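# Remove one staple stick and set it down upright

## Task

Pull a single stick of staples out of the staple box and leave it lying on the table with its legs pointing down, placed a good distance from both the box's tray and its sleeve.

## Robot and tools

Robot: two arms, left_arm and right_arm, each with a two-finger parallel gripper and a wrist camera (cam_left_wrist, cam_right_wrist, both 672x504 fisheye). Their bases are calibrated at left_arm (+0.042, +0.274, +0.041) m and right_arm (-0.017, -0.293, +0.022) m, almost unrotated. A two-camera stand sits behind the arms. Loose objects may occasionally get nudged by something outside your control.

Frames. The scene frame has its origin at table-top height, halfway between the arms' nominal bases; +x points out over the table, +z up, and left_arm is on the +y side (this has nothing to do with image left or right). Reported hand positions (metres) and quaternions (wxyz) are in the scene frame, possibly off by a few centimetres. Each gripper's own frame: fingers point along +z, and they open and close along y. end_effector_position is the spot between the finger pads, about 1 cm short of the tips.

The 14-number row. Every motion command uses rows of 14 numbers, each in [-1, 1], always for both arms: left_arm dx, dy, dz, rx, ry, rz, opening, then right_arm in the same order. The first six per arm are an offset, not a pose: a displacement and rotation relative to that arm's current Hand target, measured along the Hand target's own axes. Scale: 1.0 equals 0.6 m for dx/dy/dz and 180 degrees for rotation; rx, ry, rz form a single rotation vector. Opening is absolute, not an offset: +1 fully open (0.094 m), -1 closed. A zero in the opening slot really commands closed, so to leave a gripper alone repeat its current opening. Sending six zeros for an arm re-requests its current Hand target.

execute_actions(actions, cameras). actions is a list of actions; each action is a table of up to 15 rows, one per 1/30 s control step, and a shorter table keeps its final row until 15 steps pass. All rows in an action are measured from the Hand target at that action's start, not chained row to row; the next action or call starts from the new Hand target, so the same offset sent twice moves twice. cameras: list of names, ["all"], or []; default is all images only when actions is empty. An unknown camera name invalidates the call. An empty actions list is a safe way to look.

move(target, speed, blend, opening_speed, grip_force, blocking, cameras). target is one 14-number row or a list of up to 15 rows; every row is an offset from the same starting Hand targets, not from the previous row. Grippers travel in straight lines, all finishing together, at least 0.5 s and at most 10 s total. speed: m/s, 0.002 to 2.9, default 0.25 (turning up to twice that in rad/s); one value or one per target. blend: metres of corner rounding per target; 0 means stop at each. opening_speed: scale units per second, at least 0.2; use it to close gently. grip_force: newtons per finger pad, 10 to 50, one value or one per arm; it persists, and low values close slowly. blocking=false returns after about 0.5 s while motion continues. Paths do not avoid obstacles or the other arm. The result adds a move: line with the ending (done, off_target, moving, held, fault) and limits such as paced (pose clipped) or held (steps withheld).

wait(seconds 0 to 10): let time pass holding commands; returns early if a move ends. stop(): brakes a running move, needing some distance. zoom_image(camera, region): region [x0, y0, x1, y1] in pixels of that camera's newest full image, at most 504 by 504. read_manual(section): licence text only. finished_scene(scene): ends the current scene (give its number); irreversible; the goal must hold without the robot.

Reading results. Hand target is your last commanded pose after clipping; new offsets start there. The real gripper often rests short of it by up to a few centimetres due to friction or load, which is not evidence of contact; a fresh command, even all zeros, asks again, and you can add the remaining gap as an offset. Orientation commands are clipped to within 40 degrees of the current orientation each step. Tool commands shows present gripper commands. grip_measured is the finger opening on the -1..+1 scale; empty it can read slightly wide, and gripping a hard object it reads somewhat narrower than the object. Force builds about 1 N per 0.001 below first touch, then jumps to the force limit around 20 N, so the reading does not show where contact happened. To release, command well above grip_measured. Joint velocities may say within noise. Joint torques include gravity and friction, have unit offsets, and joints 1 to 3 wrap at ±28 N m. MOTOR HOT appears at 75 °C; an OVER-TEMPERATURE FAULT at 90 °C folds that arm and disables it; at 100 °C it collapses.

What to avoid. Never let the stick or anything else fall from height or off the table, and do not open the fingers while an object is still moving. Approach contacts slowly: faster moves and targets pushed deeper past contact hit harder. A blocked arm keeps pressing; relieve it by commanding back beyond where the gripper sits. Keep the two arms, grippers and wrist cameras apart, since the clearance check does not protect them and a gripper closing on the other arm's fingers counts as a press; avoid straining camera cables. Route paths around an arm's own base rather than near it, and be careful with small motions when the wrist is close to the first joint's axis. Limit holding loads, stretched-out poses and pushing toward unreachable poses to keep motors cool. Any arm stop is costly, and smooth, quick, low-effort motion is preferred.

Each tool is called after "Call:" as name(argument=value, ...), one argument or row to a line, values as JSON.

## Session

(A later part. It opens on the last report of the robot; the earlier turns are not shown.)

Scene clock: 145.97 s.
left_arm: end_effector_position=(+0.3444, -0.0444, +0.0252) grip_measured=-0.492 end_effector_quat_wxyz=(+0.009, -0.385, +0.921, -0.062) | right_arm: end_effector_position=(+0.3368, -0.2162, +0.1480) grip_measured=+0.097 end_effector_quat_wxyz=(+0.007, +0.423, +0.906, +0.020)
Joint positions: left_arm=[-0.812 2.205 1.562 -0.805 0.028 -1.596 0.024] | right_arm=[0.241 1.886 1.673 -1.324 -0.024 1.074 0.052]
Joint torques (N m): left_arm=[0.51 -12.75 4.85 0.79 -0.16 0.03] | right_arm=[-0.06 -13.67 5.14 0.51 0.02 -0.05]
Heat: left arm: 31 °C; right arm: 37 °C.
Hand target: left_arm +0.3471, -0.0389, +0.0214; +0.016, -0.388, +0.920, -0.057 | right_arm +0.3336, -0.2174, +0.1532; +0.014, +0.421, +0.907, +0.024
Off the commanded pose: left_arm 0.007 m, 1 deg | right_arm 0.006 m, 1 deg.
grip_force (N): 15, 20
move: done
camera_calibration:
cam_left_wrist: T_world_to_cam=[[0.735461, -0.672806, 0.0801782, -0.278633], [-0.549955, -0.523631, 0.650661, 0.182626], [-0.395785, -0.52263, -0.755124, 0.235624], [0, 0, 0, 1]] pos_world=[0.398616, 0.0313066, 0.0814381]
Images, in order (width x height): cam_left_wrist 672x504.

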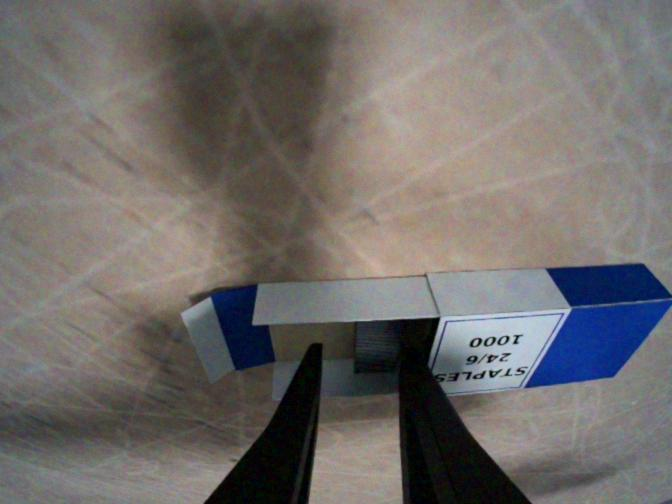

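Call:
move(
  target=[
    [0,-0.003,0.016,0,0,0,-0.49,0,0,0,0,0,0,0.1],
  ],
  cameras=["cam_left_wrist"],
  speed=0.05,
)

Call:
zoom_image(
  camera="cam_left_wrist",
  region=[280, 230, 480, 380],
)

Scene clock: 146.93 s.
left_arm: end_effector_position=(+0.3472, -0.0473, +0.0211) grip_measured=-0.492 end_effector_quat_wxyz=(+0.011, -0.385, +0.921, -0.067) | right_arm: end_effector_position=(+0.3368, -0.2162, +0.1480) grip_measured=+0.097 end_effector_quat_wxyz=(+0.007, +0.423, +0.906, +0.020)
Joint positions: left_arm=[-0.812 2.216 1.562 -0.783 0.028 -1.596 0.024] | right_arm=[0.241 1.886 1.673 -1.324 -0.024 1.074 0.052]
Joint torques (N m): left_arm=[0.5 -11.77 4.94 0.82 -0.16 0.02] | right_arm=[-0.06 -13.67 5.15 0.5 0.02 -0.06]
Heat: left arm: 31 °C; right arm: 37 °C.
Hand target: left_arm +0.3491, -0.0411, +0.0121; +0.016, -0.388, +0.920, -0.057 | right_arm +0.3336, -0.2174, +0.1532; +0.014, +0.421, +0.907, +0.024
Off the commanded pose: left_arm 0.011 m, 1 deg | right_arm 0.006 m, 1 deg.
grip_force (N): 15, 20
move: off_target (left_arm)
camera_calibration:
cam_left_wrist: T_world_to_cam=[[0.734792, -0.672148, 0.0910995, -0.282229], [-0.554928, -0.518472, 0.650571, 0.18734], [-0.390047, -0.528588, -0.753962, 0.229856], [0, 0, 0, 1]] pos_world=[0.400994, 0.0289298, 0.0771355]
Images, in order (width x height): cam_left_wrist 672x504.

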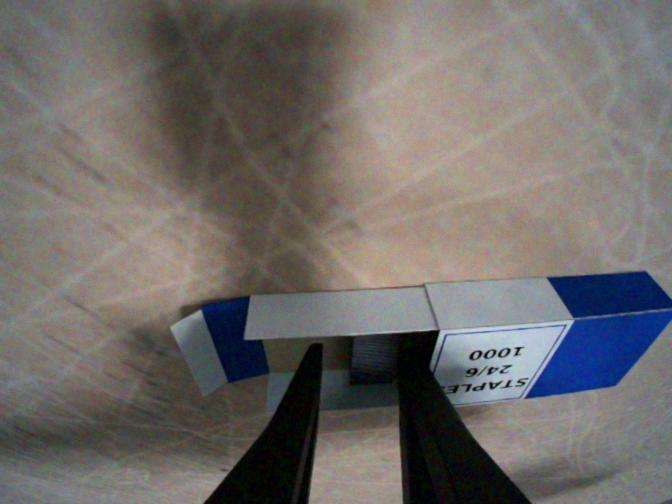

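Scaled by 2.520 from the camera's 672x504 image, which has a finer 960x720 frame.

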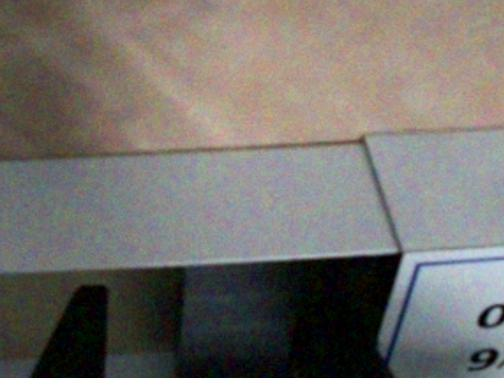

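Call:
move(
  target=[
    [0,-0.002,0.008,0,0,0,-0.49,0,0,0,0,0,0,0.1],
    [0,-0.002,0.008,0,0,0,-0.9,0,0,0,0,0,0,0.1],
  ],
  cameras=["cam_left_wrist"],
  speed=0.05,
)

Call:
zoom_image(
  camera="cam_left_wrist",
  region=[280, 260, 480, 410],
)

Scene clock: 149.07 s.
left_arm: end_effector_position=(+0.3482, -0.0484, +0.0172) grip_measured=-0.709 end_effector_quat_wxyz=(+0.011, -0.385, +0.920, -0.068) | right_arm: end_effector_position=(+0.3368, -0.2162, +0.1480) grip_measured=+0.097 end_effector_quat_wxyz=(+0.007, +0.423, +0.906, +0.020)
Joint positions: left_arm=[-0.812 2.227 1.562 -0.771 0.028 -1.596 0.014] | right_arm=[0.241 1.886 1.673 -1.324 -0.024 1.074 0.052]
Joint torques (N m): left_arm=[0.49 -11.48 5.18 0.82 -0.16 0.02] | right_arm=[-0.06 -13.67 5.15 0.51 0.02 -0.06]
Heat: left arm: 31 °C; right arm: 37 °C.
Hand target: left_arm +0.3502, -0.0423, +0.0074; +0.015, -0.388, +0.920, -0.057 | right_arm +0.3336, -0.2174, +0.1532; +0.014, +0.421, +0.907, +0.024
Off the commanded pose: left_arm 0.012 m, 1 deg | right_arm 0.006 m, 1 deg.
grip_force (N): 15, 20
move: off_target (left_arm); target 2's new opening was sent with left_arm's hand 0.011 m and 1 deg from that target
camera_calibration:
cam_left_wrist: T_world_to_cam=[[0.734664, -0.67207, 0.0926895, -0.283334], [-0.555677, -0.51771, 0.650538, 0.190261], [-0.389221, -0.529432, -0.753796, 0.226381], [0, 0, 0, 1]] pos_world=[0.40199, 0.0279332, 0.0731351]
Images, in order (width x height): cam_left_wrist 672x504.

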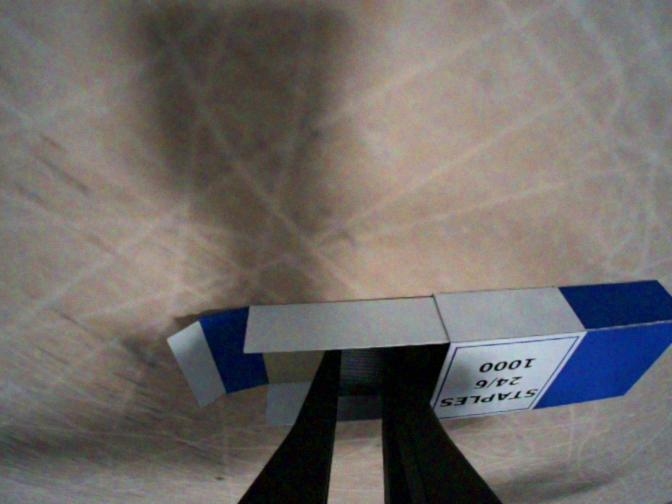

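Scaled by 2.520 from the camera's 672x504 image, which has a finer 960x720 frame.

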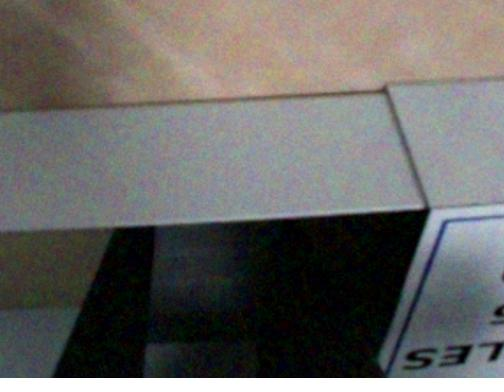

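Call:
move(
  target=[
    [0,0,-0.15,0,0,0,-0.9,0,0,0,0,0,0,0.1],
  ],
  cameras=["cam_left_wrist"],
  speed=0.08,
)

Call:
zoom_image(
  camera="cam_left_wrist",
  region=[280, 210, 480, 360],
)

Scene clock: 151.10 s.
left_arm: end_effector_position=(+0.3347, -0.0335, +0.0748) grip_measured=-0.709 end_effector_quat_wxyz=(+0.000, -0.386, +0.921, -0.040) | right_arm: end_effector_position=(+0.3368, -0.2162, +0.1480) grip_measured=+0.097 end_effector_quat_wxyz=(+0.007, +0.423, +0.906, +0.020)
Joint positions: left_arm=[-0.81 2.132 1.655 -1.02 0.028 -1.596 0.014] | right_arm=[0.241 1.886 1.673 -1.324 -0.024 1.074 0.052]
Joint torques (N m): left_arm=[0.59 -15.82 8.13 0.35 -0.16 0.04] | right_arm=[-0.06 -13.68 5.15 0.51 0.02 -0.05]
Heat: left arm: 31 °C; right arm: 37 °C.
Hand target: left_arm +0.3437, -0.0338, +0.0968; +0.016, -0.388, +0.920, -0.057 | right_arm +0.3336, -0.2174, +0.1532; +0.014, +0.421, +0.907, +0.024
Off the commanded pose: left_arm 0.024 m, 3 deg | right_arm 0.006 m, 1 deg.
grip_force (N): 15, 20
move: off_target (left_arm)
camera_calibration:
cam_left_wrist: T_world_to_cam=[[0.738357, -0.67362, 0.0326233, -0.265562], [-0.527542, -0.546751, 0.650202, 0.142614], [-0.420153, -0.497292, -0.759061, 0.284179], [0, 0, 0, 1]] pos_world=[0.390713, 0.0404063, 0.131645]
Images, in order (width x height): cam_left_wrist 672x504.

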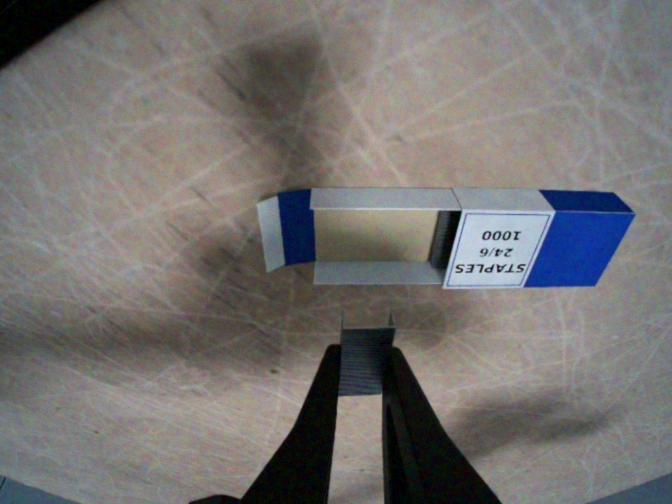

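Scaled by 2.520 from the camera's 672x504 image, which has a finer 960x720 frame.

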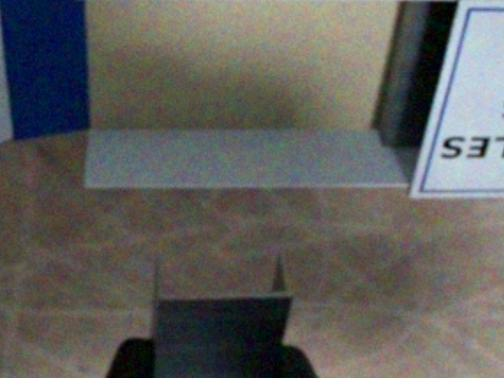

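Call:
move(
  target=[
    [0.0325,0.223,-0.027,-0.039,0,0,-0.9,0,0,0,0,0,0,0.1],
    [0.0325,0.223,0.05,-0.039,0,0,-0.9,0,0,0,0,0,0,0.1],
  ],
  cameras=["cam_left_wrist"],
  speed=0.12,
  blend=0.02,
)

Call:
zoom_image(
  camera="cam_left_wrist",
  region=[280, 210, 480, 360],
)

Scene clock: 153.53 s.
left_arm: end_effector_position=(+0.2384, +0.0401, +0.0559) grip_measured=-0.709 end_effector_quat_wxyz=(-0.013, -0.388, +0.922, -0.007) | right_arm: end_effector_position=(+0.3368, -0.2162, +0.1480) grip_measured=+0.097 end_effector_quat_wxyz=(+0.007, +0.423, +0.906, +0.020)
Joint positions: left_arm=[-0.869 1.791 1.093 -0.868 0.028 -1.656 0.014] | right_arm=[0.241 1.886 1.673 -1.324 -0.024 1.074 0.052]
Joint torques (N m): left_arm=[-0.55 -8.08 4.72 0.52 -0.13 -0.05] | right_arm=[-0.06 -13.67 5.15 0.51 0.02 -0.06]
Heat: left arm: 31 °C; right arm: 37 °C.
Hand target: left_arm +0.2370, +0.0421, +0.0516; -0.008, -0.388, +0.921, -0.001 | right_arm +0.3336, -0.2174, +0.1532; +0.014, +0.421, +0.907, +0.024
Off the commanded pose: left_arm 0.005 m, 1 deg | right_arm 0.006 m, 1 deg.
grip_force (N): 15, 20
move: done
camera_calibration:
cam_left_wrist: T_world_to_cam=[[0.738945, -0.672695, -0.0379607, -0.140494], [-0.494838, -0.580084, 0.647022, 0.137997], [-0.457269, -0.45933, -0.761525, 0.273481], [0, 0, 0, 1]] pos_world=[0.297158, 0.111158, 0.113643]
Images, in order (width x height): cam_left_wrist 672x504.

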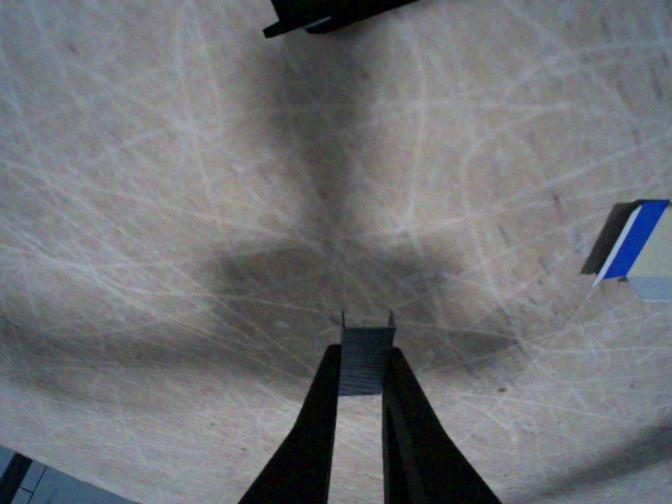

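Scaled by 2.520 from the camera's 672x504 image, which has a finer 960x720 frame.

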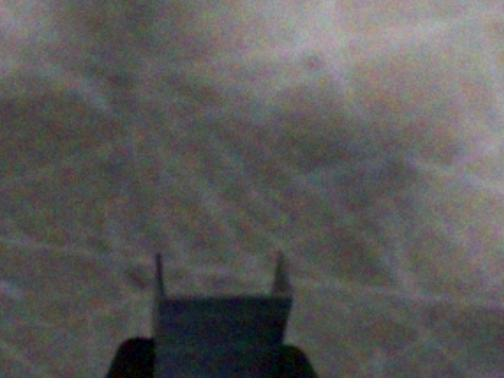

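Call:
move(
  target=[
    [0,0,0.055,0,0,0,-0.9,0,0,0,0,0,0,0.1],
  ],
  cameras=["cam_left_wrist"],
  speed=0.06,
)

Call:
move(
  target=[
    [0,0,0.01,0,0,0,-0.9,0,0,0,0,0,0,0.1],
  ],
  cameras=["cam_left_wrist"],
  speed=0.04,
)

Scene clock: 154.87 s.
left_arm: end_effector_position=(+0.2391, +0.0393, +0.0237) grip_measured=-0.709 end_effector_quat_wxyz=(-0.012, -0.388, +0.921, -0.009) | right_arm: end_effector_position=(+0.3368, -0.2162, +0.1480) grip_measured=+0.097 end_effector_quat_wxyz=(+0.007, +0.423, +0.906, +0.020)
Joint positions: left_arm=[-0.869 1.854 1.029 -0.736 0.028 -1.657 0.014] | right_arm=[0.241 1.886 1.673 -1.324 -0.024 1.074 0.052]
Joint torques (N m): left_arm=[-0.69 -8.12 4.4 0.53 -0.14 -0.05] | right_arm=[-0.06 -13.65 5.15 0.51 0.03 -0.06]
Heat: left arm: 31 °C; right arm: 37 °C.
Hand target: left_arm +0.2366, +0.0418, +0.0187; -0.008, -0.388, +0.922, -0.001 | right_arm +0.3336, -0.2174, +0.1532; +0.014, +0.421, +0.907, +0.024
Off the commanded pose: left_arm 0.006 m, 1 deg | right_arm 0.006 m, 1 deg.
grip_force (N): 15, 20
move: done
camera_calibration:
cam_left_wrist: T_world_to_cam=[[0.740035, -0.671677, -0.0346273, -0.143046], [-0.495395, -0.579188, 0.647399, 0.158776], [-0.454899, -0.461944, -0.761364, 0.248485], [0, 0, 0, 1]] pos_world=[0.297551, 0.110666, 0.0814432]
Images, in order (width x height): cam_left_wrist 672x504.

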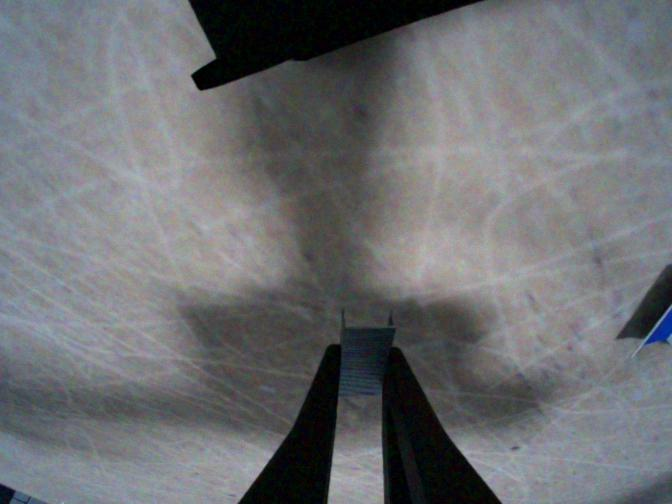

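Scene clock: 155.80 s.
left_arm: end_effector_position=(+0.2394, +0.0389, +0.0183) grip_measured=-0.709 end_effector_quat_wxyz=(-0.012, -0.388, +0.921, -0.010) | right_arm: end_effector_position=(+0.3368, -0.2162, +0.1480) grip_measured=+0.097 end_effector_quat_wxyz=(+0.007, +0.423, +0.906, +0.020)
Joint positions: left_arm=[-0.869 1.866 1.019 -0.713 0.028 -1.658 0.014] | right_arm=[0.241 1.886 1.673 -1.324 -0.024 1.074 0.052]
Joint torques (N m): left_arm=[-0.7 -8.05 4.3 0.56 -0.13 -0.05] | right_arm=[-0.06 -13.68 5.14 0.5 0.02 -0.06]
Heat: left arm: 31 °C; right arm: 37 °C.
Hand target: left_arm +0.2364, +0.0418, +0.0126; -0.008, -0.388, +0.922, -0.001 | right_arm +0.3336, -0.2174, +0.1532; +0.014, +0.421, +0.907, +0.024
Off the commanded pose: left_arm 0.007 m, 1 deg | right_arm 0.006 m, 1 deg.
grip_force (N): 15, 20
move: done
camera_calibration:
cam_left_wrist: T_world_to_cam=[[0.740329, -0.671447, -0.0327448, -0.143836], [-0.495967, -0.578431, 0.647637, 0.162331], [-0.453794, -0.463224, -0.761245, 0.244054], [0, 0, 0, 1]] pos_world=[0.297747, 0.110371, 0.0759433]
Images, in order (width x height): cam_left_wrist 672x504.

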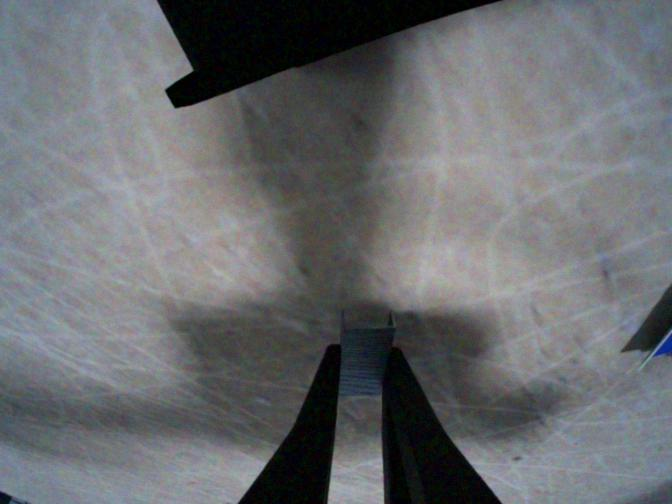

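Call:
move(
  target=[
    [0,0,0.012,0,0,0,-0.9,0,0,0,0,0,0,0.1],
  ],
  cameras=["cam_left_wrist"],
  speed=0.03,
)

Call:
move(
  target=[
    [0,0,0.01,0,0,0,-0.9,0,0,0,0,0,0,0.1],
  ],
  cameras=["cam_left_wrist"],
  speed=0.03,
)

Scene clock: 156.63 s.
left_arm: end_effector_position=(+0.2397, +0.0386, +0.0139) grip_measured=-0.709 end_effector_quat_wxyz=(-0.011, -0.389, +0.921, -0.010) | right_arm: end_effector_position=(+0.3368, -0.2162, +0.1480) grip_measured=+0.097 end_effector_quat_wxyz=(+0.007, +0.423, +0.906, +0.020)
Joint positions: left_arm=[-0.869 1.877 1.012 -0.693 0.028 -1.658 0.014] | right_arm=[0.241 1.886 1.673 -1.324 -0.024 1.074 0.052]
Joint torques (N m): left_arm=[-0.73 -7.54 3.9 0.66 -0.13 -0.06] | right_arm=[-0.06 -13.68 5.14 0.51 0.03 -0.06]
Heat: left arm: 31 °C; right arm: 37 °C.
Hand target: left_arm +0.2364, +0.0417, +0.0054; -0.008, -0.388, +0.922, -0.001 | right_arm +0.3336, -0.2174, +0.1532; +0.014, +0.421, +0.907, +0.024
Off the commanded pose: left_arm 0.010 m, 1 deg | right_arm 0.006 m, 1 deg.
grip_force (N): 15, 20
move: done
camera_calibration:
cam_left_wrist: T_world_to_cam=[[0.74067, -0.671144, -0.0312028, -0.144503], [-0.49636, -0.577898, 0.647813, 0.16521], [-0.452808, -0.464328, -0.76116, 0.240524], [0, 0, 0, 1]] pos_world=[0.297944, 0.110175, 0.0715434]
Images, in order (width x height): cam_left_wrist 672x504.

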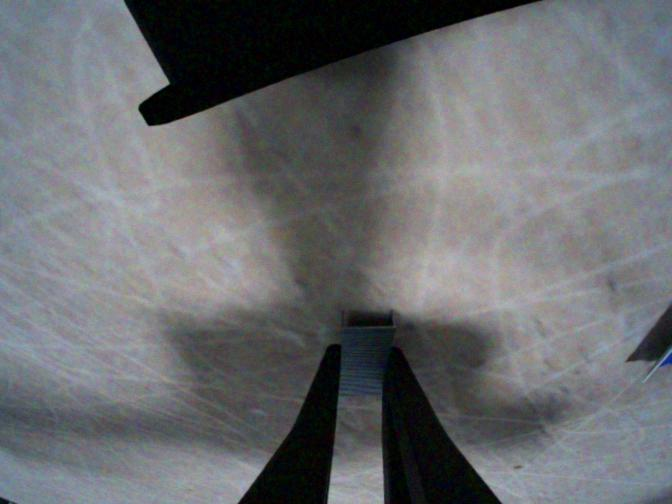

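Scene clock: 157.33 s.
left_arm: end_effector_position=(+0.2390, +0.0381, +0.0136) grip_measured=-0.709 end_effector_quat_wxyz=(-0.011, -0.387, +0.922, -0.011) | right_arm: end_effector_position=(+0.3368, -0.2162, +0.1480) grip_measured=+0.097 end_effector_quat_wxyz=(+0.007, +0.423, +0.906, +0.020)
Joint positions: left_arm=[-0.872 1.877 1.011 -0.692 0.028 -1.658 0.014] | right_arm=[0.241 1.886 1.673 -1.324 -0.024 1.074 0.052]
Joint torques (N m): left_arm=[-0.57 -6.41 3.3 0.89 -0.14 -0.06] | right_arm=[-0.05 -13.67 5.15 0.51 0.02 -0.05]
Heat: left arm: 31 °C; right arm: 37 °C.
Hand target: left_arm +0.2363, +0.0416, -0.0006; -0.008, -0.388, +0.922, -0.001 | right_arm +0.3336, -0.2174, +0.1532; +0.014, +0.421, +0.907, +0.024
Off the commanded pose: left_arm 0.015 m, 1 deg | right_arm 0.006 m, 1 deg.
grip_force (N): 15, 20
move: off_target (left_arm)
camera_calibration:
cam_left_wrist: T_world_to_cam=[[0.73885, -0.67318, -0.0304961, -0.143971], [-0.498246, -0.5762, 0.647877, 0.165172], [-0.45371, -0.463489, -0.761134, 0.239965], [0, 0, 0, 1]] pos_world=[0.297544, 0.109475, 0.0712435]
Images, in order (width x height): cam_left_wrist 672x504.

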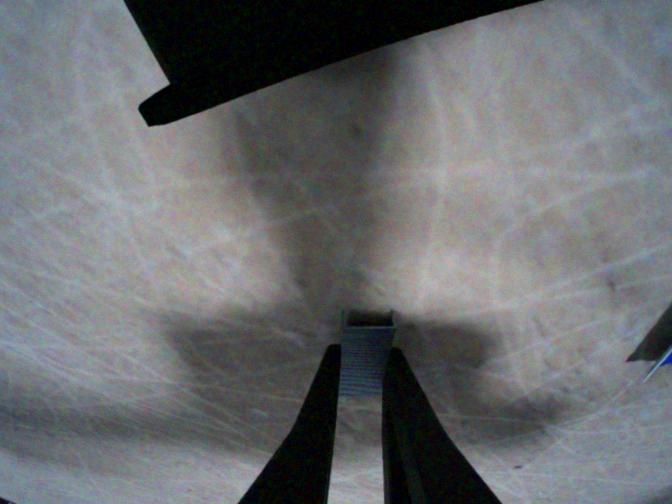

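Call:
move(
  target=[
    [0,0,-0.014,0,0,0,-0.9,0,0,0,0,0,0,0.1],
    [0,0,-0.014,0,0,0,-0.4,0,0,0,0,0,0,0.1],
    [0,0,-0.2,0,0,0,-0.4,0,0,0,0,0,0,0.1],
  ],
  cameras=["cam_left_wrist"],
  speed=0.08,
  opening_speed=0.5,
)

Scene clock: 161.47 s.
left_arm: end_effector_position=(+0.2337, +0.0443, +0.1054) grip_measured=-0.402 end_effector_quat_wxyz=(-0.018, -0.388, +0.921, +0.012) | right_arm: end_effector_position=(+0.3368, -0.2162, +0.1480) grip_measured=+0.097 end_effector_quat_wxyz=(+0.007, +0.423, +0.906, +0.020)
Joint positions: left_arm=[-0.872 1.737 1.237 -1.104 0.028 -1.658 0.028] | right_arm=[0.241 1.886 1.673 -1.324 -0.024 1.074 0.052]
Joint torques (N m): left_arm=[-0.06 -10.81 7.82 0.15 -0.13 0] | right_arm=[-0.06 -13.68 5.15 0.51 0.03 -0.05]
Heat: left arm: 31 °C; right arm: 38 °C.
Hand target: left_arm +0.2380, +0.0425, +0.1194; -0.008, -0.388, +0.921, -0.001 | right_arm +0.3336, -0.2174, +0.1532; +0.014, +0.421, +0.907, +0.024
Off the commanded pose: left_arm 0.015 m, 2 deg | right_arm 0.006 m, 1 deg.
grip_force (N): 15, 20
move: off_target (left_arm)
camera_calibration:
cam_left_wrist: T_world_to_cam=[[0.737474, -0.671023, -0.0765576, -0.127957], [-0.478517, -0.59914, 0.641913, 0.103652], [-0.476607, -0.43676, -0.762946, 0.31466], [0, 0, 0, 1]] pos_world=[0.293933, 0.113671, 0.163737]
Images, in order (width x height): cam_left_wrist 672x504.

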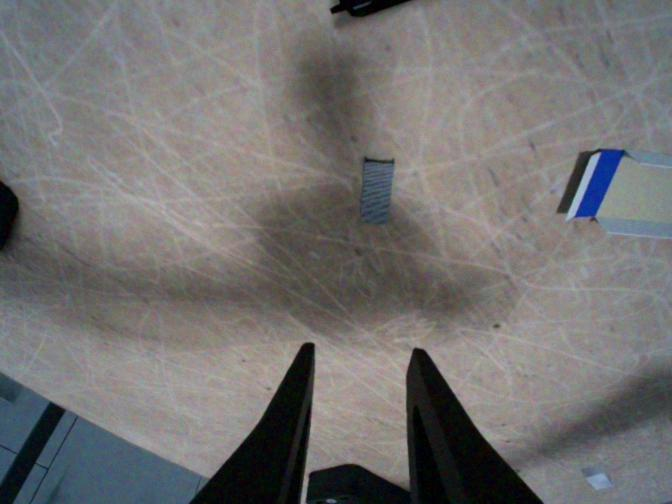

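Done: stick upright, legs down.

Call:
finished_scene(
  scene=1,
)

The scene is finished: the task was done.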